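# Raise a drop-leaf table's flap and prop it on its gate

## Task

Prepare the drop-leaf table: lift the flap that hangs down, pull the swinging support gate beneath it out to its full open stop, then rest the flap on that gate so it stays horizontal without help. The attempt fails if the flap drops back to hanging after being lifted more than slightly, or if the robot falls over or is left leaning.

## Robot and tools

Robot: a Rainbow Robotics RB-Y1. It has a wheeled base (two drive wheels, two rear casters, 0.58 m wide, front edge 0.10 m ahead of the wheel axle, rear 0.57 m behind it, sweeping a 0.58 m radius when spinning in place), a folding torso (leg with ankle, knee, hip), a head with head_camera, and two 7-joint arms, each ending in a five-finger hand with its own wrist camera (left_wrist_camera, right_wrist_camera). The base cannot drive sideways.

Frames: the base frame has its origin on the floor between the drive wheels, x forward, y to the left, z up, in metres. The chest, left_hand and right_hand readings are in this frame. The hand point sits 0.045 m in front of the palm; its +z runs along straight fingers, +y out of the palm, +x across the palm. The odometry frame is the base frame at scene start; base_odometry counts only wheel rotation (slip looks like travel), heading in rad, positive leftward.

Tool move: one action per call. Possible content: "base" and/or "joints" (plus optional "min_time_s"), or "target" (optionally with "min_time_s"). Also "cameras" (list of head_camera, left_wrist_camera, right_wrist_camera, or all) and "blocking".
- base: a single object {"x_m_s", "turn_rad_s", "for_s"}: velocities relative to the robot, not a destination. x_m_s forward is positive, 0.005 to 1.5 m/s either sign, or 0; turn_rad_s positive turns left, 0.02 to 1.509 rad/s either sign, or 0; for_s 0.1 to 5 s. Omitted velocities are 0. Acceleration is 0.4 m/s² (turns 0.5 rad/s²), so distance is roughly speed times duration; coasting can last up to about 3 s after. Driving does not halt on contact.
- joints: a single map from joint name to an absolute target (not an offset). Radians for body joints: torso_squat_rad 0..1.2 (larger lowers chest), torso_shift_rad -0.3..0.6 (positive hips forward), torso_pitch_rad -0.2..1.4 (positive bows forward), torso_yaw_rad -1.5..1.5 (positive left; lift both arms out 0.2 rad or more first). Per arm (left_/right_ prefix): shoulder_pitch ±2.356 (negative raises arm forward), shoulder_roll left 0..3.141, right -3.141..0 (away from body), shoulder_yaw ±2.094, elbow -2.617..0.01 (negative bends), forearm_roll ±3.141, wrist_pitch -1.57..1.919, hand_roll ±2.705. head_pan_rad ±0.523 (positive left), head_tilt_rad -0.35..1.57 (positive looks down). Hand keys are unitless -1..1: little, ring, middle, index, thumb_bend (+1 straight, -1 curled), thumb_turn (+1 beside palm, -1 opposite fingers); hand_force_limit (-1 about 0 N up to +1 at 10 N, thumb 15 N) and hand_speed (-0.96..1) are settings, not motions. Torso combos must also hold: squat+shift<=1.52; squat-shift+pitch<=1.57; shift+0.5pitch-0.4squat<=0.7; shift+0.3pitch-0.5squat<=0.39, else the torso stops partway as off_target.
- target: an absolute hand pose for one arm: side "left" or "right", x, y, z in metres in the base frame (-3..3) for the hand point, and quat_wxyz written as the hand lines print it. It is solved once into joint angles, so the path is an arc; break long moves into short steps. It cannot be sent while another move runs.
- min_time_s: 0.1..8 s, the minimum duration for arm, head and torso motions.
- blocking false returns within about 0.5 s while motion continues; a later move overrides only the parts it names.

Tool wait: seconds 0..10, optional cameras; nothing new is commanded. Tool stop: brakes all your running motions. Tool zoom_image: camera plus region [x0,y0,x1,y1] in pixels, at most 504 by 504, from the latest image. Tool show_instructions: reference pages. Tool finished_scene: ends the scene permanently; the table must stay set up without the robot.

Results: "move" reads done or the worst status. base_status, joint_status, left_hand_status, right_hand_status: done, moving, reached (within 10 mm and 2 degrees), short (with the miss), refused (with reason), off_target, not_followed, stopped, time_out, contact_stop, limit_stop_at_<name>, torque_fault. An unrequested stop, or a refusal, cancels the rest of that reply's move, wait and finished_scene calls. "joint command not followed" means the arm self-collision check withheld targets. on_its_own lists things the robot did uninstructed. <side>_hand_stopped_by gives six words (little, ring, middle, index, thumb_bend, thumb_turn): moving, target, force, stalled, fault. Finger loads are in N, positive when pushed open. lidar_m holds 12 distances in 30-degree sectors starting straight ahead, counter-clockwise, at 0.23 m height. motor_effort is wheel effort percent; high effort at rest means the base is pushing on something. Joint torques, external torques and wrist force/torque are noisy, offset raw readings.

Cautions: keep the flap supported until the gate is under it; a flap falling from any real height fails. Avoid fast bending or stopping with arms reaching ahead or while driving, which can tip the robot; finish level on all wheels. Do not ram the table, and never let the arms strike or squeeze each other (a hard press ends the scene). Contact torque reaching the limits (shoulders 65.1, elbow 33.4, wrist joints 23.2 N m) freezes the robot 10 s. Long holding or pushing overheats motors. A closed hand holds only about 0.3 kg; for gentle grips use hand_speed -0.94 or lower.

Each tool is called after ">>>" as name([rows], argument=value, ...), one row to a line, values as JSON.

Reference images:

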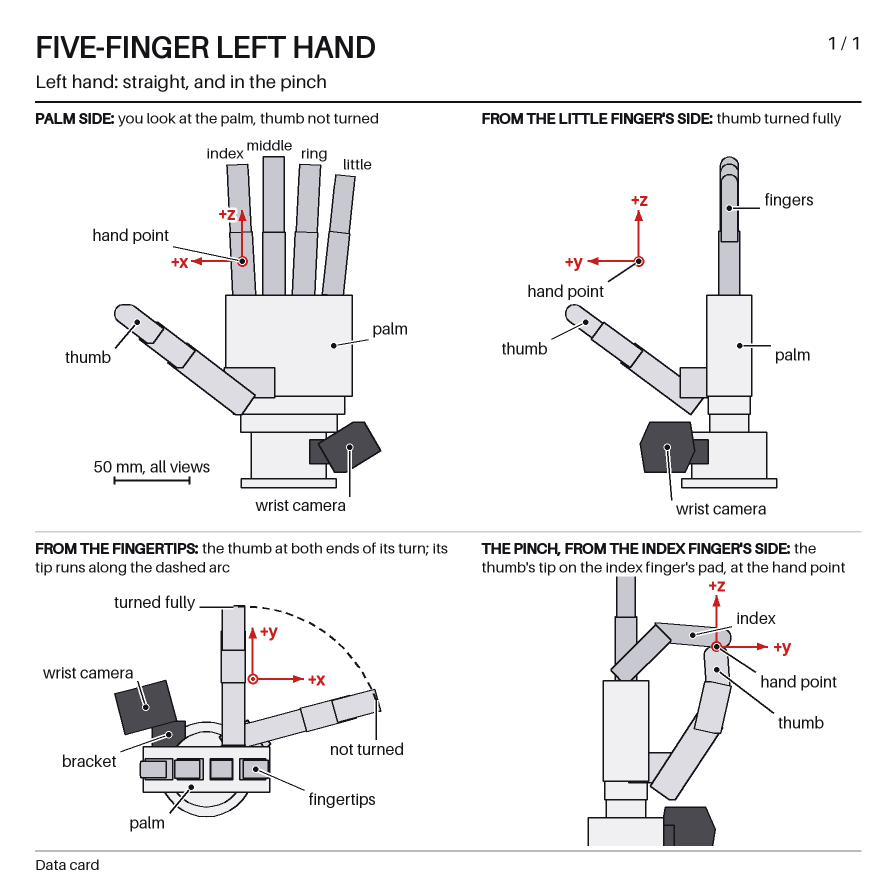

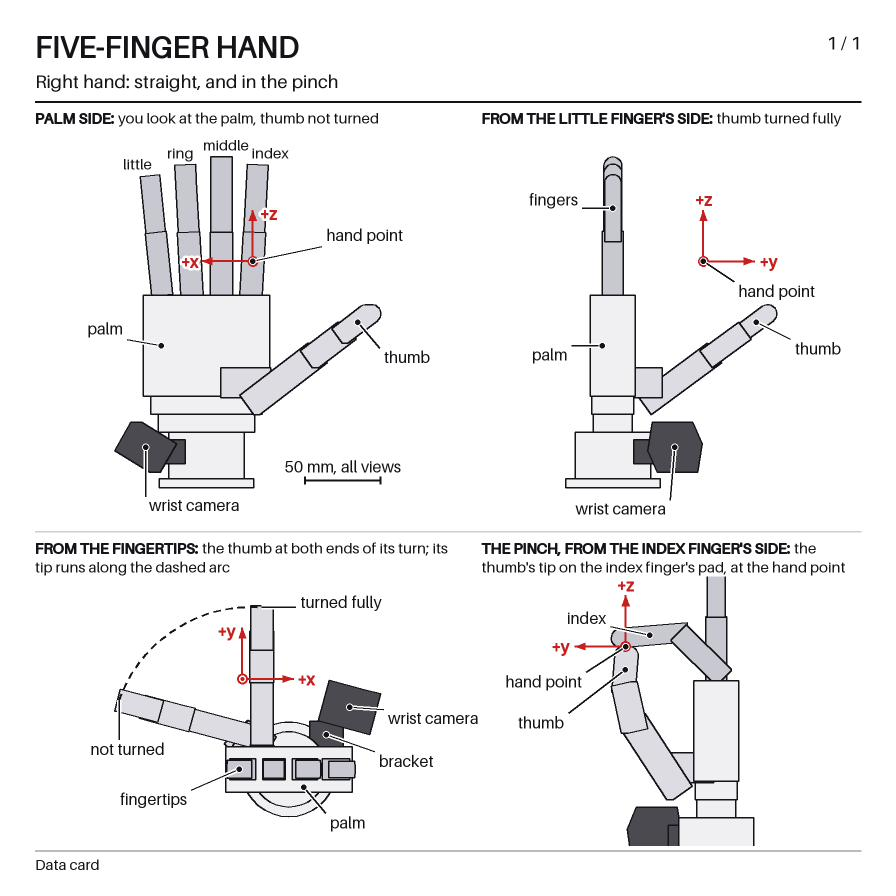

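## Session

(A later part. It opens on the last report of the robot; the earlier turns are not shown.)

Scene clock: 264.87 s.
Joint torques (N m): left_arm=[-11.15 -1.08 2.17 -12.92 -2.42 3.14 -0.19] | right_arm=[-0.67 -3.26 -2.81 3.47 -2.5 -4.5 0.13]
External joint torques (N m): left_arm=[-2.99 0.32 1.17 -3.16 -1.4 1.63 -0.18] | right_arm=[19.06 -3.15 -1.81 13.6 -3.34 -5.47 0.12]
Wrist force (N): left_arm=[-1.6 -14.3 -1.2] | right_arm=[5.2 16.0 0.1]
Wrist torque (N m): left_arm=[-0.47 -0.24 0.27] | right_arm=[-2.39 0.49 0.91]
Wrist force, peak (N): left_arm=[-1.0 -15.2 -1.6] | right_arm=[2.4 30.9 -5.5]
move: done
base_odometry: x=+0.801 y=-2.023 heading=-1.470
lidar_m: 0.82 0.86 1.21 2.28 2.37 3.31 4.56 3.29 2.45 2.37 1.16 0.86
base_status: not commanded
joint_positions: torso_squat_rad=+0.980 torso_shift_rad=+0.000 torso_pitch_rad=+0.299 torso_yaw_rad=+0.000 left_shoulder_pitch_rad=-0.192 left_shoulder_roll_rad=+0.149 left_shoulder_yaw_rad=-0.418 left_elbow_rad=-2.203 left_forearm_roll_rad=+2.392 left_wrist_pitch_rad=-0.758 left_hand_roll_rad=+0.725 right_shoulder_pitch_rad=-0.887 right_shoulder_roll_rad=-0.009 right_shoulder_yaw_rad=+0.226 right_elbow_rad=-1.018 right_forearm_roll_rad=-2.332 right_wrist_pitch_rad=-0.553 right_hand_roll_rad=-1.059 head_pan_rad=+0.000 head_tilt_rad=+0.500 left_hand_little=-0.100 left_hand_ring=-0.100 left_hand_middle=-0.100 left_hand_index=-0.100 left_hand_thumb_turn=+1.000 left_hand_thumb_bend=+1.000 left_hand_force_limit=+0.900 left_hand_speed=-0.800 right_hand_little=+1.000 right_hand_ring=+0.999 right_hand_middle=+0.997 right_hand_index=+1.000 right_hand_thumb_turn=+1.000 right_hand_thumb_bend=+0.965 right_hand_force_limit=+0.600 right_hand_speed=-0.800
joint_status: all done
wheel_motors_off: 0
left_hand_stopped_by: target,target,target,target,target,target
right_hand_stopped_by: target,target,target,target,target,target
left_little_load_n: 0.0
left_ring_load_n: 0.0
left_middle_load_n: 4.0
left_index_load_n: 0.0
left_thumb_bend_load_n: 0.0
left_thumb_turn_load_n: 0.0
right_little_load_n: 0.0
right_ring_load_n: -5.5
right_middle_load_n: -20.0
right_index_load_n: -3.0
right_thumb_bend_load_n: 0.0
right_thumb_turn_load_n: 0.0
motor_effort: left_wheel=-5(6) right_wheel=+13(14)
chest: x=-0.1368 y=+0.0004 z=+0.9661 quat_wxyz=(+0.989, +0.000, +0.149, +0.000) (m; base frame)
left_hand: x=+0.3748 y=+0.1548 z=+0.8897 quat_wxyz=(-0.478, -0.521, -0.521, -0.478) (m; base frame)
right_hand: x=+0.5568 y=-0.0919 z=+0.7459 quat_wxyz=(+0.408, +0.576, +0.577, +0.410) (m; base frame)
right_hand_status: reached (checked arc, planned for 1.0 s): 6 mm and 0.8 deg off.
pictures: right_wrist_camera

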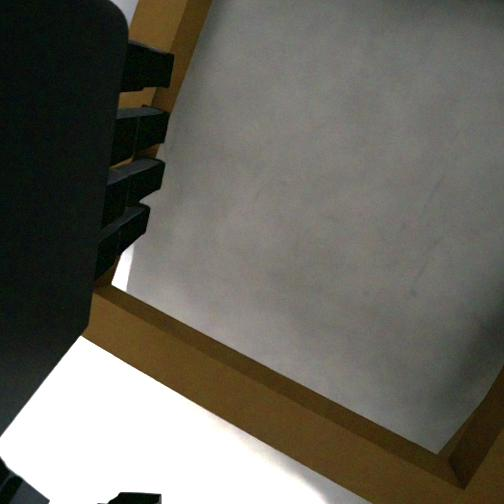

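>>> move(target={"side":"right","x":0.53,"y":-0.085,"z":0.741,"quat_wxyz":[0.4056,0.5794,0.5794,0.4056]}, min_time_s=1.2, cameras=["right_wrist_camera"])

>>> move(target={"side":"right","x":0.505,"y":-0.07,"z":0.741,"quat_wxyz":[0.4056,0.5794,0.5794,0.4056]}, min_time_s=1.2, cameras=["head_camera","right_wrist_camera"])

Scene clock: 270.03 s.
Joint torques (N m): left_arm=[-10.48 -1.33 1.7 -13.16 -2.41 3.42 -0.09] | right_arm=[-0.27 0.7 -2.29 2.76 -3.07 -4.02 -0.3]
External joint torques (N m): left_arm=[-2.33 0.07 0.7 -3.39 -1.39 1.91 -0.09] | right_arm=[18.02 -0.47 -1.2 12.95 -3.99 -5.05 -0.3]
Wrist force (N): left_arm=[-1.2 -14.5 -1.3] | right_arm=[3.8 15.2 0.7]
Wrist torque (N m): left_arm=[-0.47 -0.26 0.29] | right_arm=[-2.38 0.21 0.70]
Wrist force, peak (N): left_arm=[-0.8 -15.3 -1.8] | right_arm=[7.3 28.0 -2.9]
move: done
base_odometry: x=+0.801 y=-2.023 heading=-1.469
lidar_m: 0.83 0.87 1.21 2.28 2.38 3.31 4.56 3.30 2.45 2.36 1.17 0.85
base_status: not commanded
joint_positions: torso_squat_rad=+0.980 torso_shift_rad=+0.000 torso_pitch_rad=+0.299 torso_yaw_rad=+0.000 left_shoulder_pitch_rad=-0.192 left_shoulder_roll_rad=+0.149 left_shoulder_yaw_rad=-0.418 left_elbow_rad=-2.203 left_forearm_roll_rad=+2.392 left_wrist_pitch_rad=-0.758 left_hand_roll_rad=+0.725 right_shoulder_pitch_rad=-0.792 right_shoulder_roll_rad=-0.005 right_shoulder_yaw_rad=+0.291 right_elbow_rad=-1.169 right_forearm_roll_rad=-2.355 right_wrist_pitch_rad=-0.630 right_hand_roll_rad=-1.022 head_pan_rad=+0.000 head_tilt_rad=+0.500 left_hand_little=-0.100 left_hand_ring=-0.100 left_hand_middle=-0.100 left_hand_index=-0.100 left_hand_thumb_turn=+1.000 left_hand_thumb_bend=+1.000 left_hand_force_limit=+0.900 left_hand_speed=-0.800 right_hand_little=+1.000 right_hand_ring=+1.000 right_hand_middle=+0.997 right_hand_index=+0.999 right_hand_thumb_turn=+1.000 right_hand_thumb_bend=+0.965 right_hand_force_limit=+0.600 right_hand_speed=-0.800
joint_status: all done
wheel_motors_off: 0
left_hand_stopped_by: target,target,target,target,target,target
right_hand_stopped_by: target,target,target,target,target,target
left_little_load_n: 0.0
left_ring_load_n: 0.0
left_middle_load_n: 4.0
left_index_load_n: 0.5
left_thumb_bend_load_n: 0.0
left_thumb_turn_load_n: 0.5
right_little_load_n: 0.0
right_ring_load_n: -0.5
right_middle_load_n: -23.0
right_index_load_n: -5.0
right_thumb_bend_load_n: 0.0
right_thumb_turn_load_n: 0.0
motor_effort: left_wheel=-5(5) right_wheel=+12(13)
chest: x=-0.1368 y=+0.0004 z=+0.9660 quat_wxyz=(+0.989, +0.000, +0.149, +0.000) (m; base frame)
left_hand: x=+0.3748 y=+0.1549 z=+0.8896 quat_wxyz=(-0.478, -0.521, -0.521, -0.478) (m; base frame)
right_hand: x=+0.5317 y=-0.0829 z=+0.7456 quat_wxyz=(+0.407, +0.577, +0.578, +0.409) (m; base frame)
right_hand_status: reached (checked arc, planned for 1.2 s): 5 mm and 0.6 deg off.
pictures: right_wrist_camera

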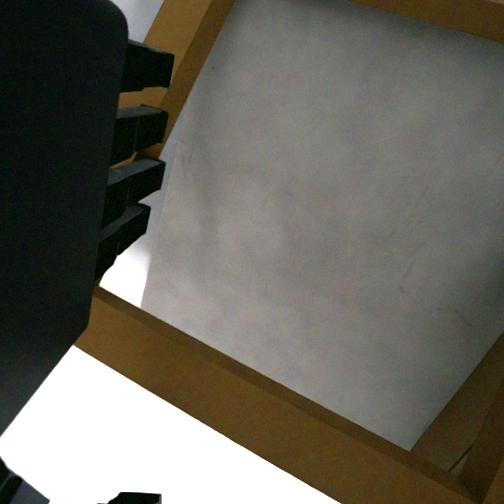

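Scene clock: 271.57 s.
Joint torques (N m): left_arm=[-10.52 -1.47 1.38 -12.97 -2.3 3.08 -0.08] | right_arm=[0.99 2.06 -1.82 1.57 -2.67 -3.87 -0.4]
External joint torques (N m): left_arm=[-2.36 -0.07 0.38 -3.2 -1.28 1.57 -0.08] | right_arm=[18 -0.34 -0.64 11.72 -3.71 -4.87 -0.4]
Wrist force (N): left_arm=[-1.1 -14.9 -1.2] | right_arm=[4.6 14.1 3.5]
Wrist torque (N m): left_arm=[-0.56 -0.27 0.30] | right_arm=[-2.47 0.28 0.50]
Wrist force, peak (N): left_arm=[-1.8 -15.2 -0.9] | right_arm=[6.1 22.4 0.8]
move: done
base_odometry: x=+0.801 y=-2.023 heading=-1.469
lidar_m: 0.82 0.87 1.19 2.28 2.37 3.30 4.58 3.30 2.44 2.37 1.16 0.86
base_status: not commanded
joint_positions: torso_squat_rad=+0.980 torso_shift_rad=+0.000 torso_pitch_rad=+0.299 torso_yaw_rad=+0.000 left_shoulder_pitch_rad=-0.192 left_shoulder_roll_rad=+0.149 left_shoulder_yaw_rad=-0.418 left_elbow_rad=-2.203 left_forearm_roll_rad=+2.392 left_wrist_pitch_rad=-0.758 left_hand_roll_rad=+0.725 right_shoulder_pitch_rad=-0.723 right_shoulder_roll_rad=+0.000 right_shoulder_yaw_rad=+0.374 right_elbow_rad=-1.275 right_forearm_roll_rad=-2.339 right_wrist_pitch_rad=-0.710 right_hand_roll_rad=-1.040 head_pan_rad=+0.000 head_tilt_rad=+0.500 left_hand_little=-0.100 left_hand_ring=-0.100 left_hand_middle=-0.099 left_hand_index=-0.100 left_hand_thumb_turn=+1.000 left_hand_thumb_bend=+1.000 left_hand_force_limit=+0.900 left_hand_speed=-0.800 right_hand_little=+1.000 right_hand_ring=+1.000 right_hand_middle=+0.989 right_hand_index=+0.999 right_hand_thumb_turn=+1.000 right_hand_thumb_bend=+0.965 right_hand_force_limit=+0.600 right_hand_speed=-0.800
joint_status: all done
wheel_motors_off: 0
left_hand_stopped_by: target,target,target,target,target,target
right_hand_stopped_by: target,target,target,target,target,target
left_little_load_n: 0.0
left_ring_load_n: 0.0
left_middle_load_n: 3.5
left_index_load_n: 0.0
left_thumb_bend_load_n: -0.5
left_thumb_turn_load_n: 0.0
right_little_load_n: 0.0
right_ring_load_n: 0.0
right_middle_load_n: -20.0
right_index_load_n: -7.5
right_thumb_bend_load_n: 0.0
right_thumb_turn_load_n: 0.0
motor_effort: left_wheel=-5(5) right_wheel=+12(13)
chest: x=-0.1369 y=+0.0004 z=+0.9661 quat_wxyz=(+0.989, +0.000, +0.149, +0.000) (m; base frame)
left_hand: x=+0.3748 y=+0.1548 z=+0.8897 quat_wxyz=(-0.478, -0.521, -0.521, -0.478) (m; base frame)
right_hand: x=+0.5064 y=-0.0683 z=+0.7455 quat_wxyz=(+0.407, +0.577, +0.578, +0.409) (m; base frame)
right_hand_status: reached (checked arc, planned for 1.2 s): 5 mm and 0.5 deg off.
pictures: head_camera, right_wrist_camera

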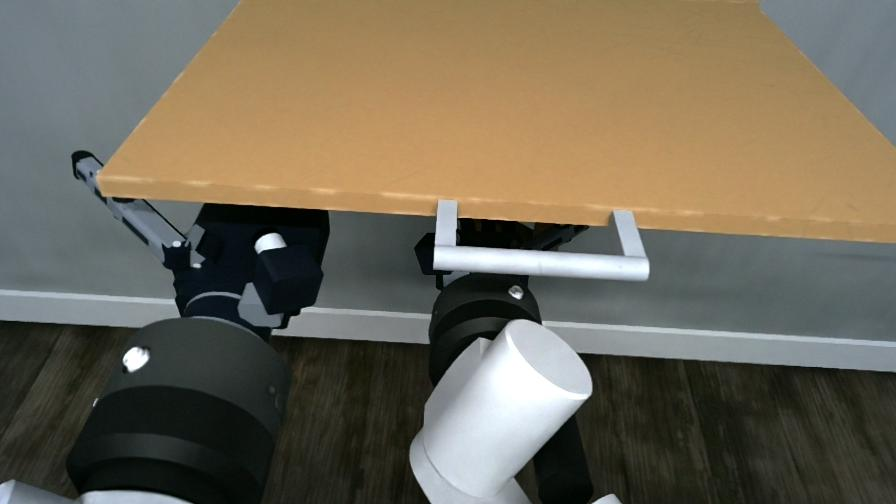

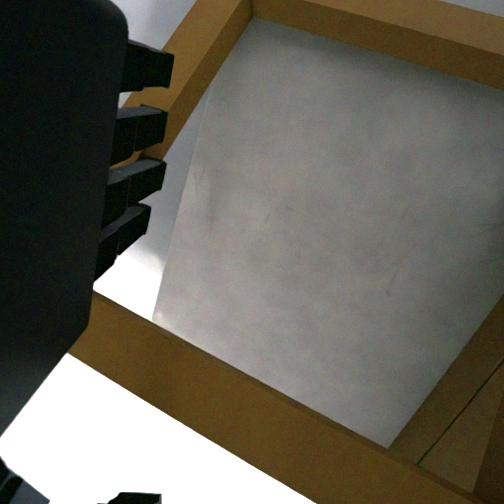

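>>> move(target={"side":"left","x":0.34,"y":0.158,"z":0.893,"quat_wxyz":[0.478,0.521,0.521,0.478]}, min_time_s=1.5)

>>> move(target={"side":"left","x":0.305,"y":0.16,"z":0.896,"quat_wxyz":[0.478,0.521,0.521,0.478]}, min_time_s=1.5, cameras=["head_camera","left_wrist_camera"])

Scene clock: 274.17 s.
Joint torques (N m): left_arm=[-8.15 -1.52 -0.94 -13.23 -2.54 3.35 -0.34] | right_arm=[0.1 1.48 -2.16 1.17 -2.79 -4.01 -0.43]
External joint torques (N m): left_arm=[-2.06 0.03 -1.55 -3.47 -1.52 1.83 -0.34] | right_arm=[17.11 -0.91 -0.98 11.32 -3.83 -5.01 -0.44]
Wrist force (N): left_arm=[2.5 -13.8 1.8] | right_arm=[4.5 13.7 3.1]
Wrist torque (N m): left_arm=[-0.50 -0.26 0.28] | right_arm=[-2.38 0.21 0.49]
Wrist force, peak (N): left_arm=[0.2 -15.0 2.2] | right_arm=[4.3 14.5 3.3]
move: done
base_odometry: x=+0.801 y=-2.023 heading=-1.469
lidar_m: 0.82 0.88 1.21 2.28 2.38 3.30 4.57 3.29 2.45 2.37 1.16 0.86
base_status: not commanded
joint_positions: torso_squat_rad=+0.980 torso_shift_rad=+0.000 torso_pitch_rad=+0.299 torso_yaw_rad=+0.000 left_shoulder_pitch_rad=-0.068 left_shoulder_roll_rad=+0.160 left_shoulder_yaw_rad=-0.474 left_elbow_rad=-2.319 left_forearm_roll_rad=+2.343 left_wrist_pitch_rad=-0.759 left_hand_roll_rad=+0.720 right_shoulder_pitch_rad=-0.723 right_shoulder_roll_rad=+0.000 right_shoulder_yaw_rad=+0.374 right_elbow_rad=-1.275 right_forearm_roll_rad=-2.339 right_wrist_pitch_rad=-0.710 right_hand_roll_rad=-1.040 head_pan_rad=+0.000 head_tilt_rad=+0.500 left_hand_little=-0.100 left_hand_ring=-0.100 left_hand_middle=-0.099 left_hand_index=-0.100 left_hand_thumb_turn=+1.000 left_hand_thumb_bend=+1.000 left_hand_force_limit=+0.900 left_hand_speed=-0.800 right_hand_little=+1.000 right_hand_ring=+1.000 right_hand_middle=+0.989 right_hand_index=+0.999 right_hand_thumb_turn=+1.000 right_hand_thumb_bend=+0.965 right_hand_force_limit=+0.600 right_hand_speed=-0.800
joint_status: all done
wheel_motors_off: 0
left_hand_stopped_by: target,target,target,target,target,target
right_hand_stopped_by: target,target,target,target,target,target
left_little_load_n: 0.0
left_ring_load_n: 0.0
left_middle_load_n: 7.0
left_index_load_n: 0.0
left_thumb_bend_load_n: -0.5
left_thumb_turn_load_n: 0.0
right_little_load_n: 0.0
right_ring_load_n: 0.0
right_middle_load_n: -20.0
right_index_load_n: -7.0
right_thumb_bend_load_n: 0.0
right_thumb_turn_load_n: 0.0
motor_effort: left_wheel=-5(6) right_wheel=+12(12)
chest: x=-0.1369 y=+0.0004 z=+0.9661 quat_wxyz=(+0.989, +0.000, +0.149, +0.000) (m; base frame)
left_hand: x=+0.3403 y=+0.1582 z=+0.8923 quat_wxyz=(-0.477, -0.521, -0.522, -0.478) (m; base frame)
left_hand_status: reached (checked arc, planned for 1.5 s): 1 mm and 0.1 deg off.
right_hand: x=+0.5064 y=-0.0682 z=+0.7456 quat_wxyz=(+0.407, +0.577, +0.578, +0.409) (m; base frame)
pictures: none

Scene clock: 276.00 s.
Joint torques (N m): left_arm=[-5.31 -1.49 -1.09 -12.9 -2.27 3.53 0.1] | right_arm=[0.47 1.81 -1.83 1.49 -2.61 -3.97 -0.61]
External joint torques (N m): left_arm=[-1.35 0.11 -1.22 -3.12 -1.26 2.02 0.11] | right_arm=[17.48 -0.59 -0.65 11.64 -3.65 -4.97 -0.61]
Wrist force (N): left_arm=[1.9 -12.8 1.5] | right_arm=[4.7 12.7 3.5]
Wrist torque (N m): left_arm=[-0.51 -0.10 0.31] | right_arm=[-2.47 0.21 0.50]
Wrist force, peak (N): left_arm=[2.6 -14.6 1.4] | right_arm=[4.8 14.1 3.5]
move: done
base_odometry: x=+0.801 y=-2.023 heading=-1.469
lidar_m: 0.82 0.86 1.21 2.28 2.39 3.31 4.57 3.28 2.45 2.37 1.16 0.85
base_status: not commanded
joint_positions: torso_squat_rad=+0.980 torso_shift_rad=+0.000 torso_pitch_rad=+0.299 torso_yaw_rad=+0.000 left_shoulder_pitch_rad=+0.067 left_shoulder_roll_rad=+0.171 left_shoulder_yaw_rad=-0.541 left_elbow_rad=-2.421 left_forearm_roll_rad=+2.268 left_wrist_pitch_rad=-0.739 left_hand_roll_rad=+0.730 right_shoulder_pitch_rad=-0.723 right_shoulder_roll_rad=+0.000 right_shoulder_yaw_rad=+0.374 right_elbow_rad=-1.275 right_forearm_roll_rad=-2.339 right_wrist_pitch_rad=-0.710 right_hand_roll_rad=-1.040 head_pan_rad=+0.000 head_tilt_rad=+0.500 left_hand_little=-0.100 left_hand_ring=-0.100 left_hand_middle=-0.099 left_hand_index=-0.100 left_hand_thumb_turn=+1.000 left_hand_thumb_bend=+1.000 left_hand_force_limit=+0.900 left_hand_speed=-0.800 right_hand_little=+1.000 right_hand_ring=+1.000 right_hand_middle=+0.989 right_hand_index=+0.999 right_hand_thumb_turn=+1.000 right_hand_thumb_bend=+0.965 right_hand_force_limit=+0.600 right_hand_speed=-0.800
joint_status: all done
wheel_motors_off: 0
left_hand_stopped_by: target,target,target,target,target,target
right_hand_stopped_by: target,target,target,target,target,target
left_little_load_n: 0.0
left_ring_load_n: 0.0
left_middle_load_n: 6.5
left_index_load_n: 0.0
left_thumb_bend_load_n: 0.0
left_thumb_turn_load_n: 0.0
right_little_load_n: 0.0
right_ring_load_n: 0.0
right_middle_load_n: -19.5
right_index_load_n: -6.5
right_thumb_bend_load_n: 0.0
right_thumb_turn_load_n: 0.0
motor_effort: left_wheel=-6(6) right_wheel=+11(12)
chest: x=-0.1369 y=+0.0004 z=+0.9661 quat_wxyz=(+0.989, +0.000, +0.149, +0.000) (m; base frame)
left_hand: x=+0.3054 y=+0.1602 z=+0.8955 quat_wxyz=(-0.477, -0.522, -0.522, -0.478) (m; base frame)
left_hand_status: reached (checked arc, planned for 1.5 s): 1 mm and 0.1 deg off.
right_hand: x=+0.5064 y=-0.0682 z=+0.7456 quat_wxyz=(+0.407, +0.577, +0.578, +0.409) (m; base frame)
pictures: head_camera, left_wrist_camera

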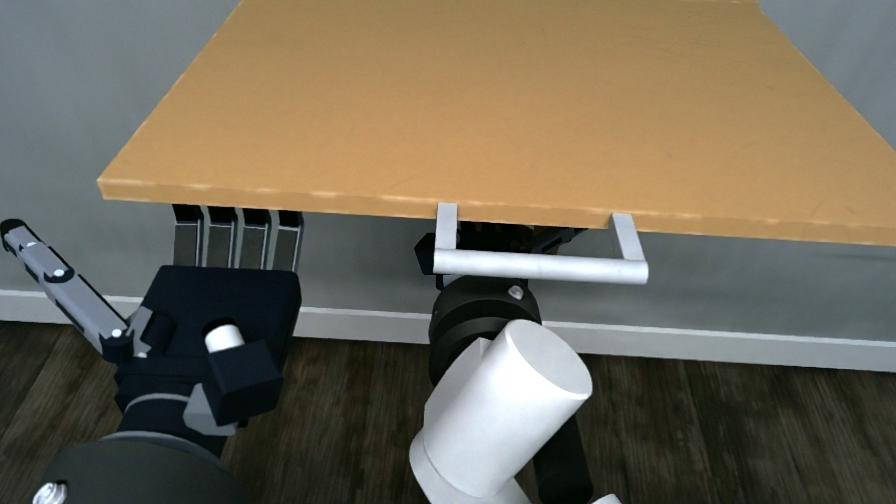

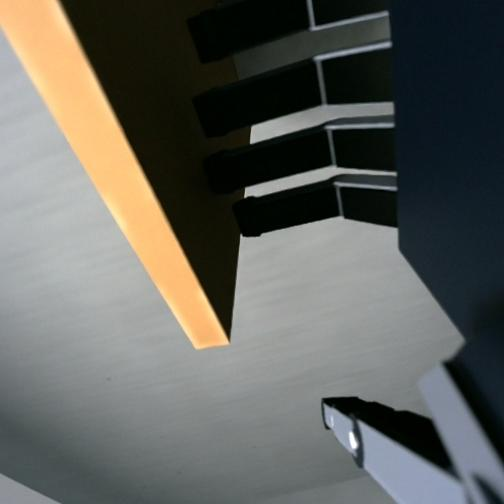

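>>> move(target={"side":"right","x":0.495,"y":-0.068,"z":0.762,"quat_wxyz":[0.4056,0.5794,0.5794,0.4056]}, min_time_s=1)

>>> move(target={"side":"right","x":0.38,"y":-0.09,"z":0.77,"quat_wxyz":[0.4056,0.5794,0.5794,0.4056]}, min_time_s=1.5, cameras=["head_camera","right_wrist_camera"])

>>> move(target={"side":"right","x":0.38,"y":-0.25,"z":0.79,"quat_wxyz":[0.4056,0.5794,0.5794,0.4056]}, min_time_s=2, cameras=["head_camera","right_wrist_camera"])

Scene clock: 279.37 s.
Joint torques (N m): left_arm=[-5.6 -1.12 -0.97 -12.13 -1.99 3.43 0.12] | right_arm=[-16.03 0.28 -0.26 -11.17 0.79 0.93 0.13]
External joint torques (N m): left_arm=[-1.65 0.48 -1.1 -2.35 -0.99 1.92 0.12] | right_arm=[0.35 -2.5 0.94 -0.97 -0.27 -0.22 0.12]
Wrist force (N): left_arm=[3.2 -12.6 -1.0] | right_arm=[1.1 -6.2 3.9]
Wrist torque (N m): left_arm=[-0.51 -0.24 0.29] | right_arm=[-0.84 -0.24 0.19]
Wrist force, peak (N): left_arm=[2.3 -13.3 2.1] | right_arm=[7.9 19.4 4.9]
move: done
base_odometry: x=+0.801 y=-2.023 heading=-1.469
lidar_m: 0.82 0.88 1.22 2.28 2.39 3.31 4.57 3.30 2.45 2.37 1.16 0.86
base_status: not commanded
joint_positions: torso_squat_rad=+0.980 torso_shift_rad=+0.000 torso_pitch_rad=+0.300 torso_yaw_rad=+0.000 left_shoulder_pitch_rad=+0.067 left_shoulder_roll_rad=+0.171 left_shoulder_yaw_rad=-0.541 left_elbow_rad=-2.421 left_forearm_roll_rad=+2.268 left_wrist_pitch_rad=-0.739 left_hand_roll_rad=+0.730 right_shoulder_pitch_rad=-0.685 right_shoulder_roll_rad=-0.005 right_shoulder_yaw_rad=+0.392 right_elbow_rad=-1.401 right_forearm_roll_rad=-2.401 right_wrist_pitch_rad=-0.787 right_hand_roll_rad=-0.949 head_pan_rad=+0.000 head_tilt_rad=+0.500 left_hand_little=-0.100 left_hand_ring=-0.100 left_hand_middle=-0.099 left_hand_index=-0.100 left_hand_thumb_turn=+1.000 left_hand_thumb_bend=+1.000 left_hand_force_limit=+0.900 left_hand_speed=-0.800 right_hand_little=+1.000 right_hand_ring=+1.000 right_hand_middle=+0.993 right_hand_index=+1.000 right_hand_thumb_turn=+1.000 right_hand_thumb_bend=+0.965 right_hand_force_limit=+0.600 right_hand_speed=-0.800
joint_status: all done
wheel_motors_off: 0
left_hand_stopped_by: target,target,target,target,target,target
right_hand_stopped_by: target,target,target,target,target,target
left_little_load_n: 0.0
left_ring_load_n: 0.0
left_middle_load_n: 3.0
left_index_load_n: 0.0
left_thumb_bend_load_n: 0.0
left_thumb_turn_load_n: 0.0
right_little_load_n: 0.0
right_ring_load_n: 0.0
right_middle_load_n: 0.0
right_index_load_n: 0.0
right_thumb_bend_load_n: 0.0
right_thumb_turn_load_n: 0.0
motor_effort: left_wheel=-5(5) right_wheel=+12(12)
chest: x=-0.1366 y=+0.0004 z=+0.9660 quat_wxyz=(+0.989, +0.000, +0.149, +0.000) (m; base frame)
left_hand: x=+0.3056 y=+0.1602 z=+0.8953 quat_wxyz=(-0.477, -0.522, -0.522, -0.477) (m; base frame)
right_hand: x=+0.4952 y=-0.0677 z=+0.7617 quat_wxyz=(+0.406, +0.579, +0.579, +0.406) (m; base frame)
right_hand_status: reached (checked arc, planned for 1.0 s): 0 mm and 0.0 deg off.
pictures: none

Scene clock: 281.20 s.
Joint torques (N m): left_arm=[-5.47 -1.38 -1.04 -12.07 -2.05 3.32 0.09] | right_arm=[-9.05 1.8 0.45 -11.59 1.25 1.29 0.06]
External joint torques (N m): left_arm=[-1.52 0.21 -1.17 -2.29 -1.05 1.81 0.1] | right_arm=[0.08 -2.53 0.7 -1.42 0.18 -0.02 0.05]
Wrist force (N): left_arm=[3.3 -12.7 -0.8] | right_arm=[1.0 -5.8 4.4]
Wrist torque (N m): left_arm=[-0.48 -0.22 0.31] | right_arm=[-0.82 -0.22 0.16]
Wrist force, peak (N): left_arm=[3.2 -13.4 -0.2] | right_arm=[1.2 -6.2 4.7]
move: done
base_odometry: x=+0.801 y=-2.023 heading=-1.469
lidar_m: 0.82 0.86 1.21 2.28 2.39 3.30 4.56 3.29 2.46 2.36 1.14 0.86
base_status: not commanded
joint_positions: torso_squat_rad=+0.980 torso_shift_rad=+0.000 torso_pitch_rad=+0.300 torso_yaw_rad=+0.000 left_shoulder_pitch_rad=+0.067 left_shoulder_roll_rad=+0.171 left_shoulder_yaw_rad=-0.541 left_elbow_rad=-2.421 left_forearm_roll_rad=+2.268 left_wrist_pitch_rad=-0.739 left_hand_roll_rad=+0.730 right_shoulder_pitch_rad=-0.265 right_shoulder_roll_rad=-0.064 right_shoulder_yaw_rad=+0.568 right_elbow_rad=-1.928 right_forearm_roll_rad=-2.335 right_wrist_pitch_rad=-0.912 right_hand_roll_rad=-0.844 head_pan_rad=+0.000 head_tilt_rad=+0.500 left_hand_little=-0.100 left_hand_ring=-0.100 left_hand_middle=-0.099 left_hand_index=-0.100 left_hand_thumb_turn=+1.000 left_hand_thumb_bend=+1.000 left_hand_force_limit=+0.900 left_hand_speed=-0.800 right_hand_little=+1.000 right_hand_ring=+1.000 right_hand_middle=+0.993 right_hand_index=+1.000 right_hand_thumb_turn=+1.000 right_hand_thumb_bend=+0.965 right_hand_force_limit=+0.600 right_hand_speed=-0.800
joint_status: all done
wheel_motors_off: 0
left_hand_stopped_by: target,target,target,target,target,target
right_hand_stopped_by: target,target,target,target,target,target
left_little_load_n: 0.0
left_ring_load_n: 0.0
left_middle_load_n: 4.0
left_index_load_n: 0.0
left_thumb_bend_load_n: 0.0
left_thumb_turn_load_n: 0.0
right_little_load_n: 0.0
right_ring_load_n: 0.0
right_middle_load_n: 0.0
right_index_load_n: 0.0
right_thumb_bend_load_n: 0.0
right_thumb_turn_load_n: 0.0
motor_effort: left_wheel=-5(5) right_wheel=+12(12)
chest: x=-0.1366 y=+0.0004 z=+0.9660 quat_wxyz=(+0.989, +0.000, +0.149, +0.000) (m; base frame)
left_hand: x=+0.3056 y=+0.1602 z=+0.8952 quat_wxyz=(-0.477, -0.522, -0.522, -0.477) (m; base frame)
right_hand: x=+0.3801 y=-0.0899 z=+0.7700 quat_wxyz=(+0.405, +0.579, +0.579, +0.406) (m; base frame)
right_hand_status: reached (checked arc, planned for 1.5 s): 0 mm and 0.0 deg off.
pictures: head_camera, right_wrist_camera

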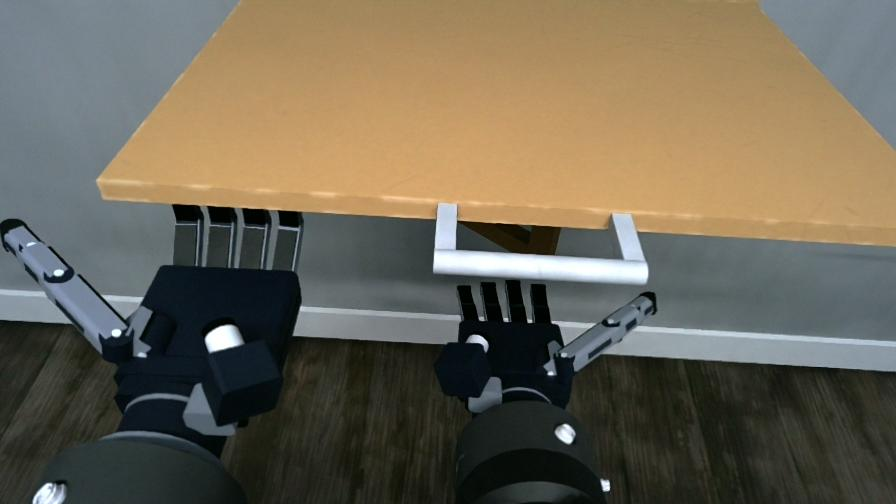

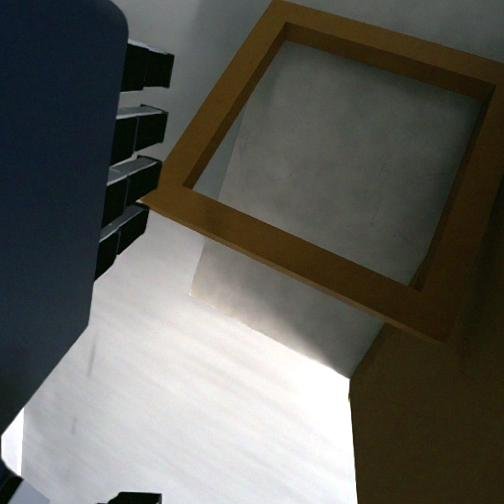

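Scene clock: 283.53 s.
Joint torques (N m): left_arm=[-5.26 -1.21 -0.92 -12.43 -1.87 3.41 0.06] | right_arm=[-6.68 -7.09 -6 -10.56 0.78 1.61 0.17]
External joint torques (N m): left_arm=[-1.32 0.38 -1.05 -2.65 -0.86 1.9 0.06] | right_arm=[0.68 -2.1 -1.23 -1.04 -0.15 0.25 0.17]
Wrist force (N): left_arm=[4.4 -13.0 0.2] | right_arm=[0.3 -5.8 4.6]
Wrist torque (N m): left_arm=[-0.63 -0.18 0.32] | right_arm=[-0.86 -0.12 0.13]
Wrist force, peak (N): left_arm=[4.9 -13.2 -0.4] | right_arm=[1.0 -6.3 4.9]
move: done
base_odometry: x=+0.801 y=-2.023 heading=-1.469
lidar_m: 0.83 0.87 1.20 2.28 2.38 3.31 4.56 3.28 2.44 2.37 1.16 0.87
base_status: not commanded
joint_positions: torso_squat_rad=+0.980 torso_shift_rad=+0.000 torso_pitch_rad=+0.300 torso_yaw_rad=+0.000 left_shoulder_pitch_rad=+0.067 left_shoulder_roll_rad=+0.171 left_shoulder_yaw_rad=-0.541 left_elbow_rad=-2.421 left_forearm_roll_rad=+2.268 left_wrist_pitch_rad=-0.739 left_hand_roll_rad=+0.730 right_shoulder_pitch_rad=-0.125 right_shoulder_roll_rad=-0.513 right_shoulder_yaw_rad=+0.297 right_elbow_rad=-2.179 right_forearm_roll_rad=-2.794 right_wrist_pitch_rad=-0.811 right_hand_roll_rad=-0.805 head_pan_rad=+0.000 head_tilt_rad=+0.500 left_hand_little=-0.100 left_hand_ring=-0.100 left_hand_middle=-0.099 left_hand_index=-0.100 left_hand_thumb_turn=+1.000 left_hand_thumb_bend=+1.000 left_hand_force_limit=+0.900 left_hand_speed=-0.800 right_hand_little=+1.000 right_hand_ring=+1.000 right_hand_middle=+0.993 right_hand_index=+1.000 right_hand_thumb_turn=+1.000 right_hand_thumb_bend=+0.965 right_hand_force_limit=+0.600 right_hand_speed=-0.800
joint_status: all done
wheel_motors_off: 0
left_hand_stopped_by: target,target,target,target,target,target
right_hand_stopped_by: target,target,target,target,target,target
left_little_load_n: 0.0
left_ring_load_n: 0.0
left_middle_load_n: 4.5
left_index_load_n: 0.0
left_thumb_bend_load_n: 0.0
left_thumb_turn_load_n: 0.0
right_little_load_n: 0.0
right_ring_load_n: 0.0
right_middle_load_n: 0.0
right_index_load_n: 0.0
right_thumb_bend_load_n: 0.0
right_thumb_turn_load_n: 0.0
motor_effort: left_wheel=-5(5) right_wheel=+12(12)
chest: x=-0.1366 y=+0.0004 z=+0.9660 quat_wxyz=(+0.989, +0.000, +0.149, +0.000) (m; base frame)
left_hand: x=+0.3056 y=+0.1602 z=+0.8952 quat_wxyz=(-0.477, -0.522, -0.522, -0.477) (m; base frame)
right_hand: x=+0.3800 y=-0.2499 z=+0.7902 quat_wxyz=(+0.406, +0.580, +0.579, +0.406) (m; base frame)
right_hand_status: reached (checked arc, planned for 2.0 s): 0 mm and 0.1 deg off.
pictures: head_camera, right_wrist_camera

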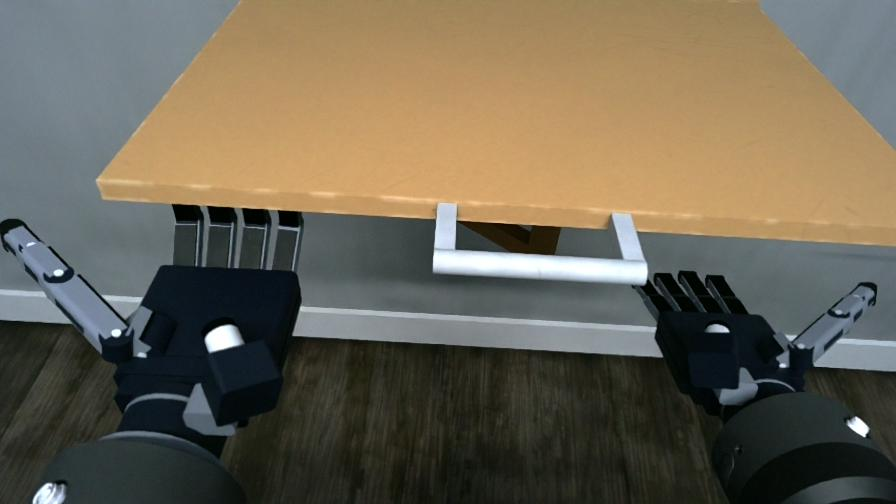

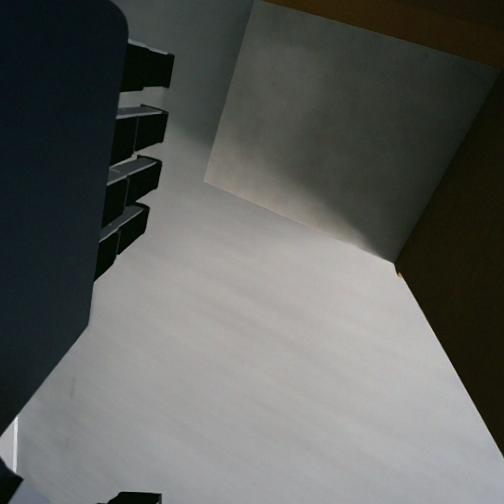

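>>> move(target={"side":"right","x":0.49,"y":-0.24,"z":0.79,"quat_wxyz":[0.4056,0.5794,0.5794,0.4056]}, min_time_s=1.5)

>>> move(target={"side":"right","x":0.49,"y":-0.19,"z":0.79,"quat_wxyz":[0.4056,0.5794,0.5794,0.4056]}, min_time_s=1.5, cameras=["head_camera","right_wrist_camera"])

Scene clock: 286.23 s.
Joint torques (N m): left_arm=[-5.7 -1.15 -1.42 -11.92 -1.9 3.38 0.08] | right_arm=[-15.83 -4.81 -7.88 -8.83 0.7 1.59 0.41]
External joint torques (N m): left_arm=[-1.76 0.44 -1.54 -2.14 -0.89 1.87 0.08] | right_arm=[-1.51 1.4 -2.07 0.32 -0.16 0.2 0.41]
Wrist force (N): left_arm=[3.8 -12.9 -1.1] | right_arm=[0.8 -6.7 4.1]
Wrist torque (N m): left_arm=[-0.58 -0.28 0.32] | right_arm=[-0.99 -0.23 0.16]
Wrist force, peak (N): left_arm=[4.7 -13.1 0.5] | right_arm=[0.7 -6.5 4.9]
move: done
base_odometry: x=+0.801 y=-2.023 heading=-1.469
lidar_m: 0.82 0.87 1.20 2.27 2.40 3.30 4.57 3.29 2.45 2.36 1.16 0.85
base_status: not commanded
joint_positions: torso_squat_rad=+0.980 torso_shift_rad=+0.000 torso_pitch_rad=+0.300 torso_yaw_rad=+0.000 left_shoulder_pitch_rad=+0.067 left_shoulder_roll_rad=+0.171 left_shoulder_yaw_rad=-0.541 left_elbow_rad=-2.421 left_forearm_roll_rad=+2.268 left_wrist_pitch_rad=-0.739 left_hand_roll_rad=+0.730 right_shoulder_pitch_rad=-0.508 right_shoulder_roll_rad=-0.485 right_shoulder_yaw_rad=+0.292 right_elbow_rad=-1.759 right_forearm_roll_rad=-2.906 right_wrist_pitch_rad=-0.756 right_hand_roll_rad=-0.790 head_pan_rad=+0.000 head_tilt_rad=+0.500 left_hand_little=-0.100 left_hand_ring=-0.100 left_hand_middle=-0.099 left_hand_index=-0.100 left_hand_thumb_turn=+1.000 left_hand_thumb_bend=+1.000 left_hand_force_limit=+0.900 left_hand_speed=-0.800 right_hand_little=+1.000 right_hand_ring=+1.000 right_hand_middle=+0.993 right_hand_index=+1.000 right_hand_thumb_turn=+1.000 right_hand_thumb_bend=+0.965 right_hand_force_limit=+0.600 right_hand_speed=-0.800
joint_status: all done
wheel_motors_off: 0
left_hand_stopped_by: target,target,target,target,target,target
right_hand_stopped_by: target,target,target,target,target,target
left_little_load_n: 0.0
left_ring_load_n: 0.0
left_middle_load_n: 3.0
left_index_load_n: 0.0
left_thumb_bend_load_n: 0.0
left_thumb_turn_load_n: 0.0
right_little_load_n: 0.0
right_ring_load_n: 0.0
right_middle_load_n: 0.0
right_index_load_n: 0.0
right_thumb_bend_load_n: 0.0
right_thumb_turn_load_n: 0.0
motor_effort: left_wheel=-5(5) right_wheel=+12(13)
chest: x=-0.1366 y=+0.0004 z=+0.9660 quat_wxyz=(+0.989, +0.000, +0.149, +0.000) (m; base frame)
left_hand: x=+0.3056 y=+0.1602 z=+0.8952 quat_wxyz=(-0.477, -0.522, -0.522, -0.477) (m; base frame)
right_hand: x=+0.4900 y=-0.2401 z=+0.7901 quat_wxyz=(+0.406, +0.579, +0.579, +0.405) (m; base frame)
right_hand_status: reached (checked arc, planned for 1.5 s): 0 mm and 0.0 deg off.
pictures: none

Scene clock: 288.07 s.
Joint torques (N m): left_arm=[-5.17 -1.64 -1.41 -12.01 -2.01 3.52 -0.01] | right_arm=[-16.86 -1.63 -3.34 -9.35 1.07 1.33 -0.44]
External joint torques (N m): left_arm=[-1.23 -0.05 -1.54 -2.22 -1 2.01 0] | right_arm=[-1.92 2.02 1.29 0.2 0.13 -0.04 -0.44]
Wrist force (N): left_arm=[3.4 -12.3 -1.1] | right_arm=[-0.1 -5.1 3.9]
Wrist torque (N m): left_arm=[-0.54 -0.21 0.31] | right_arm=[-0.71 -0.32 -0.05]
Wrist force, peak (N): left_arm=[3.9 -13.3 -1.1] | right_arm=[-0.7 -6.2 4.7]
move: done
base_odometry: x=+0.801 y=-2.023 heading=-1.469
lidar_m: 0.83 0.86 1.21 2.27 2.38 3.31 4.58 3.30 2.45 2.36 1.16 0.85
base_status: not commanded
joint_positions: torso_squat_rad=+0.980 torso_shift_rad=+0.000 torso_pitch_rad=+0.300 torso_yaw_rad=+0.000 left_shoulder_pitch_rad=+0.067 left_shoulder_roll_rad=+0.171 left_shoulder_yaw_rad=-0.541 left_elbow_rad=-2.421 left_forearm_roll_rad=+2.268 left_wrist_pitch_rad=-0.739 left_hand_roll_rad=+0.730 right_shoulder_pitch_rad=-0.556 right_shoulder_roll_rad=-0.360 right_shoulder_yaw_rad=+0.342 right_elbow_rad=-1.736 right_forearm_roll_rad=-2.788 right_wrist_pitch_rad=-0.822 right_hand_roll_rad=-0.802 head_pan_rad=+0.000 head_tilt_rad=+0.500 left_hand_little=-0.100 left_hand_ring=-0.100 left_hand_middle=-0.099 left_hand_index=-0.100 left_hand_thumb_turn=+1.000 left_hand_thumb_bend=+1.000 left_hand_force_limit=+0.900 left_hand_speed=-0.800 right_hand_little=+1.000 right_hand_ring=+1.000 right_hand_middle=+0.993 right_hand_index=+1.000 right_hand_thumb_turn=+1.000 right_hand_thumb_bend=+0.965 right_hand_force_limit=+0.600 right_hand_speed=-0.800
joint_status: all done
wheel_motors_off: 0
left_hand_stopped_by: target,target,target,target,target,target
right_hand_stopped_by: target,target,target,target,target,target
left_little_load_n: 0.0
left_ring_load_n: 0.0
left_middle_load_n: 3.0
left_index_load_n: 0.0
left_thumb_bend_load_n: 0.0
left_thumb_turn_load_n: 0.0
right_little_load_n: 0.0
right_ring_load_n: 0.0
right_middle_load_n: 0.0
right_index_load_n: 0.0
right_thumb_bend_load_n: 0.0
right_thumb_turn_load_n: 0.0
motor_effort: left_wheel=-4(5) right_wheel=+12(13)
chest: x=-0.1366 y=+0.0004 z=+0.9660 quat_wxyz=(+0.989, +0.000, +0.149, +0.000) (m; base frame)
left_hand: x=+0.3056 y=+0.1602 z=+0.8952 quat_wxyz=(-0.477, -0.522, -0.522, -0.477) (m; base frame)
right_hand: x=+0.4898 y=-0.1904 z=+0.7901 quat_wxyz=(+0.405, +0.579, +0.580, +0.405) (m; base frame)
right_hand_status: reached (checked arc, planned for 1.5 s): 0 mm and 0.0 deg off.
pictures: head_camera, right_wrist_camera

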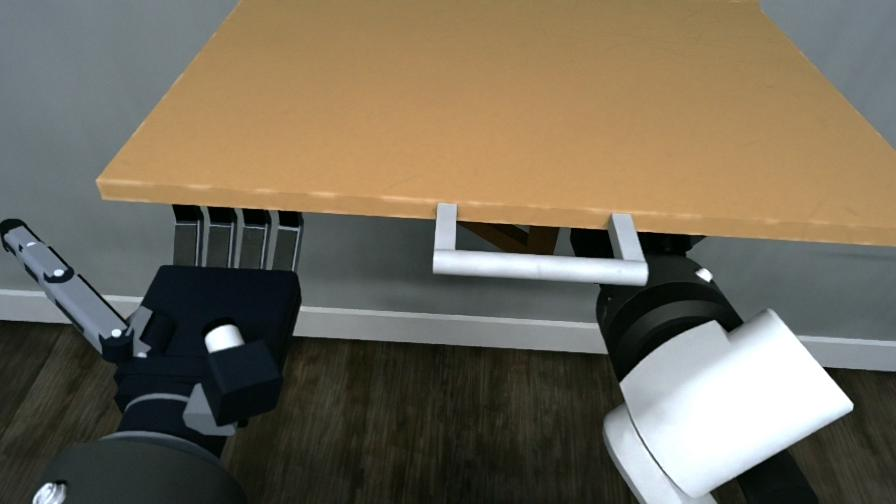

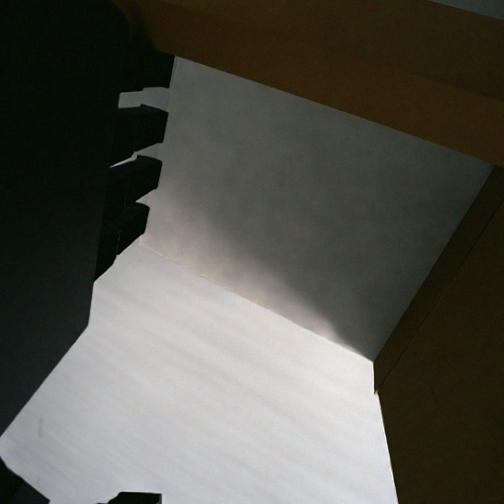

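>>> move(target={"side":"right","x":0.49,"y":-0.15,"z":0.79,"quat_wxyz":[0.4056,0.5794,0.5794,0.4056]}, min_time_s=1.5)

>>> move(target={"side":"right","x":0.475,"y":-0.11,"z":0.79,"quat_wxyz":[0.4056,0.5794,0.5794,0.4056]}, min_time_s=1.5, cameras=["head_camera","right_wrist_camera"])

Scene clock: 290.67 s.
Joint torques (N m): left_arm=[-5.49 -1.15 -0.95 -12.17 -1.89 3.48 0.14] | right_arm=[-18.09 0.93 -2.58 -9.31 1.1 1.34 -0.15]
External joint torques (N m): left_arm=[-1.54 0.44 -1.08 -2.39 -0.89 1.97 0.14] | right_arm=[-2.66 2.56 1.15 0.45 0.1 0 -0.15]
Wrist force (N): left_arm=[2.9 -12.6 -1.0] | right_arm=[-2.0 -6.3 1.6]
Wrist torque (N m): left_arm=[-0.51 -0.10 0.29] | right_arm=[-0.74 0.00 -0.21]
Wrist force, peak (N): left_arm=[3.9 -13.0 -1.4] | right_arm=[-0.4 -6.5 4.2]
move: done
base_odometry: x=+0.801 y=-2.023 heading=-1.469
lidar_m: 0.82 0.88 1.21 2.27 2.38 3.30 4.56 3.29 2.45 2.37 1.15 0.85
base_status: not commanded
joint_positions: torso_squat_rad=+0.980 torso_shift_rad=+0.000 torso_pitch_rad=+0.300 torso_yaw_rad=+0.000 left_shoulder_pitch_rad=+0.067 left_shoulder_roll_rad=+0.171 left_shoulder_yaw_rad=-0.541 left_elbow_rad=-2.421 left_forearm_roll_rad=+2.268 left_wrist_pitch_rad=-0.739 left_hand_roll_rad=+0.730 right_shoulder_pitch_rad=-0.598 right_shoulder_roll_rad=-0.260 right_shoulder_yaw_rad=+0.381 right_elbow_rad=-1.690 right_forearm_roll_rad=-2.690 right_wrist_pitch_rad=-0.861 right_hand_roll_rad=-0.822 head_pan_rad=+0.000 head_tilt_rad=+0.500 left_hand_little=-0.100 left_hand_ring=-0.100 left_hand_middle=-0.099 left_hand_index=-0.100 left_hand_thumb_turn=+1.000 left_hand_thumb_bend=+1.000 left_hand_force_limit=+0.900 left_hand_speed=-0.800 right_hand_little=+1.000 right_hand_ring=+1.000 right_hand_middle=+0.993 right_hand_index=+1.000 right_hand_thumb_turn=+1.000 right_hand_thumb_bend=+0.965 right_hand_force_limit=+0.600 right_hand_speed=-0.800
joint_status: all done
wheel_motors_off: 0
left_hand_stopped_by: target,target,target,target,target,target
right_hand_stopped_by: target,target,target,target,target,target
left_little_load_n: 0.0
left_ring_load_n: 0.0
left_middle_load_n: 3.0
left_index_load_n: 0.0
left_thumb_bend_load_n: 0.0
left_thumb_turn_load_n: 0.0
right_little_load_n: 0.0
right_ring_load_n: 0.0
right_middle_load_n: 0.0
right_index_load_n: 0.0
right_thumb_bend_load_n: 0.0
right_thumb_turn_load_n: 0.0
motor_effort: left_wheel=-5(5) right_wheel=+12(13)
chest: x=-0.1366 y=+0.0004 z=+0.9660 quat_wxyz=(+0.989, +0.000, +0.149, +0.000) (m; base frame)
left_hand: x=+0.3056 y=+0.1602 z=+0.8952 quat_wxyz=(-0.477, -0.522, -0.522, -0.477) (m; base frame)
right_hand: x=+0.4899 y=-0.1505 z=+0.7900 quat_wxyz=(+0.406, +0.579, +0.579, +0.405) (m; base frame)
right_hand_status: reached (checked arc, planned for 1.5 s): 1 mm and 0.0 deg off.
pictures: none

Scene clock: 292.50 s.
Joint torques (N m): left_arm=[-4.99 -1.16 -0.9 -12.33 -1.9 3.62 0.02] | right_arm=[-40.21 16.95 8.79 -7.65 -3.77 11.31 -0.39]
External joint torques (N m): left_arm=[-1.02 0.42 -1.04 -2.55 -0.89 2.11 0.02] | right_arm=[-25.2 16.33 11.55 2.25 -4.85 10.02 -0.39]
Wrist force (N): left_arm=[3.4 -13.1 1.0] | right_arm=[-61.4 -20.6 -93.8]
Wrist torque (N m): left_arm=[-0.55 -0.20 0.35] | right_arm=[3.46 8.11 -4.28]
Wrist force, peak (N): left_arm=[5.1 -13.2 -0.6] | right_arm=[-62.2 -21.5 -93.8]
move: done
base_odometry: x=+0.801 y=-2.023 heading=-1.470
lidar_m: 0.82 0.86 1.20 2.28 2.38 3.31 4.56 3.30 2.45 2.37 1.16 0.86
base_status: not commanded
joint_positions: torso_squat_rad=+0.980 torso_shift_rad=-0.001 torso_pitch_rad=+0.298 torso_yaw_rad=-0.001 left_shoulder_pitch_rad=+0.067 left_shoulder_roll_rad=+0.171 left_shoulder_yaw_rad=-0.541 left_elbow_rad=-2.421 left_forearm_roll_rad=+2.268 left_wrist_pitch_rad=-0.739 left_hand_roll_rad=+0.730 right_shoulder_pitch_rad=-0.591 right_shoulder_roll_rad=-0.167 right_shoulder_yaw_rad=+0.432 right_elbow_rad=-1.689 right_forearm_roll_rad=-2.578 right_wrist_pitch_rad=-0.915 right_hand_roll_rad=-0.847 head_pan_rad=+0.000 head_tilt_rad=+0.500 left_hand_little=-0.100 left_hand_ring=-0.100 left_hand_middle=-0.099 left_hand_index=-0.100 left_hand_thumb_turn=+1.000 left_hand_thumb_bend=+1.000 left_hand_force_limit=+0.900 left_hand_speed=-0.800 right_hand_little=+1.000 right_hand_ring=+1.000 right_hand_middle=+0.993 right_hand_index=+1.000 right_hand_thumb_turn=+1.000 right_hand_thumb_bend=+0.965 right_hand_force_limit=+0.600 right_hand_speed=-0.800
joint_status: all done
wheel_motors_off: 0
left_hand_stopped_by: target,target,target,target,target,target
right_hand_stopped_by: target,target,target,target,target,target
left_little_load_n: 0.0
left_ring_load_n: 0.0
left_middle_load_n: 5.5
left_index_load_n: 0.0
left_thumb_bend_load_n: 0.0
left_thumb_turn_load_n: 0.0
right_little_load_n: 0.0
right_ring_load_n: 0.0
right_middle_load_n: 0.0
right_index_load_n: 0.0
right_thumb_bend_load_n: 0.0
right_thumb_turn_load_n: 0.0
motor_effort: left_wheel=-7(7) right_wheel=+44(45)
chest: x=-0.1375 y=+0.0001 z=+0.9661 quat_wxyz=(+0.989, +0.000, +0.149, -0.001) (m; base frame)
left_hand: x=+0.3051 y=+0.1592 z=+0.8961 quat_wxyz=(-0.478, -0.522, -0.521, -0.478) (m; base frame)
right_hand: x=+0.4736 y=-0.1162 z=+0.7881 quat_wxyz=(+0.408, +0.582, +0.578, +0.401) (m; base frame)
right_hand_status: reached (checked arc, planned for 1.5 s): 7 mm and 0.6 deg off.
pictures: head_camera, right_wrist_camera

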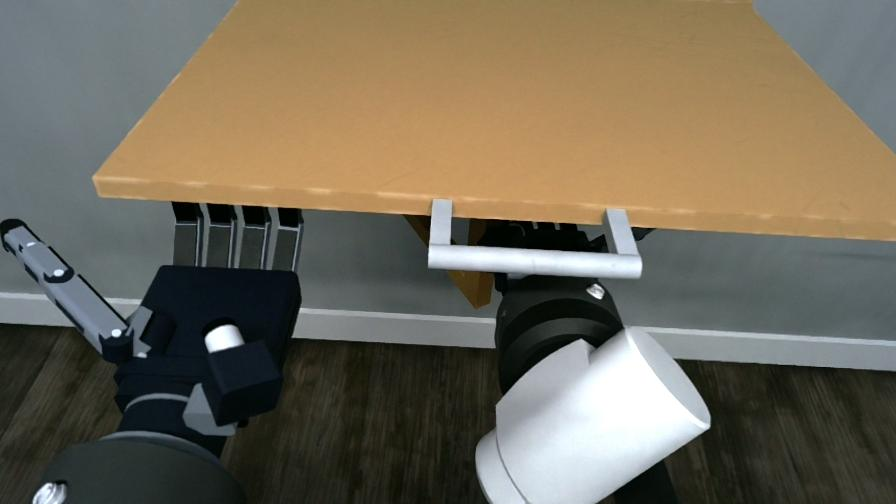

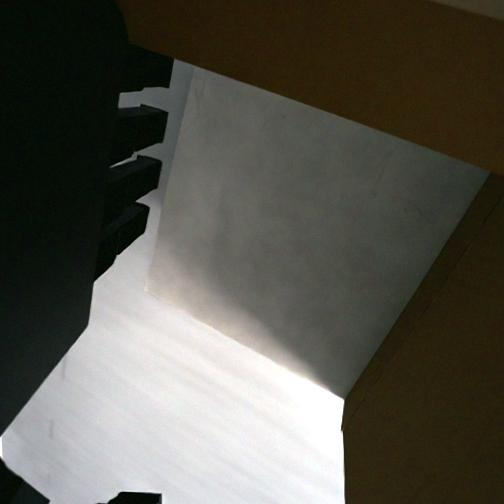

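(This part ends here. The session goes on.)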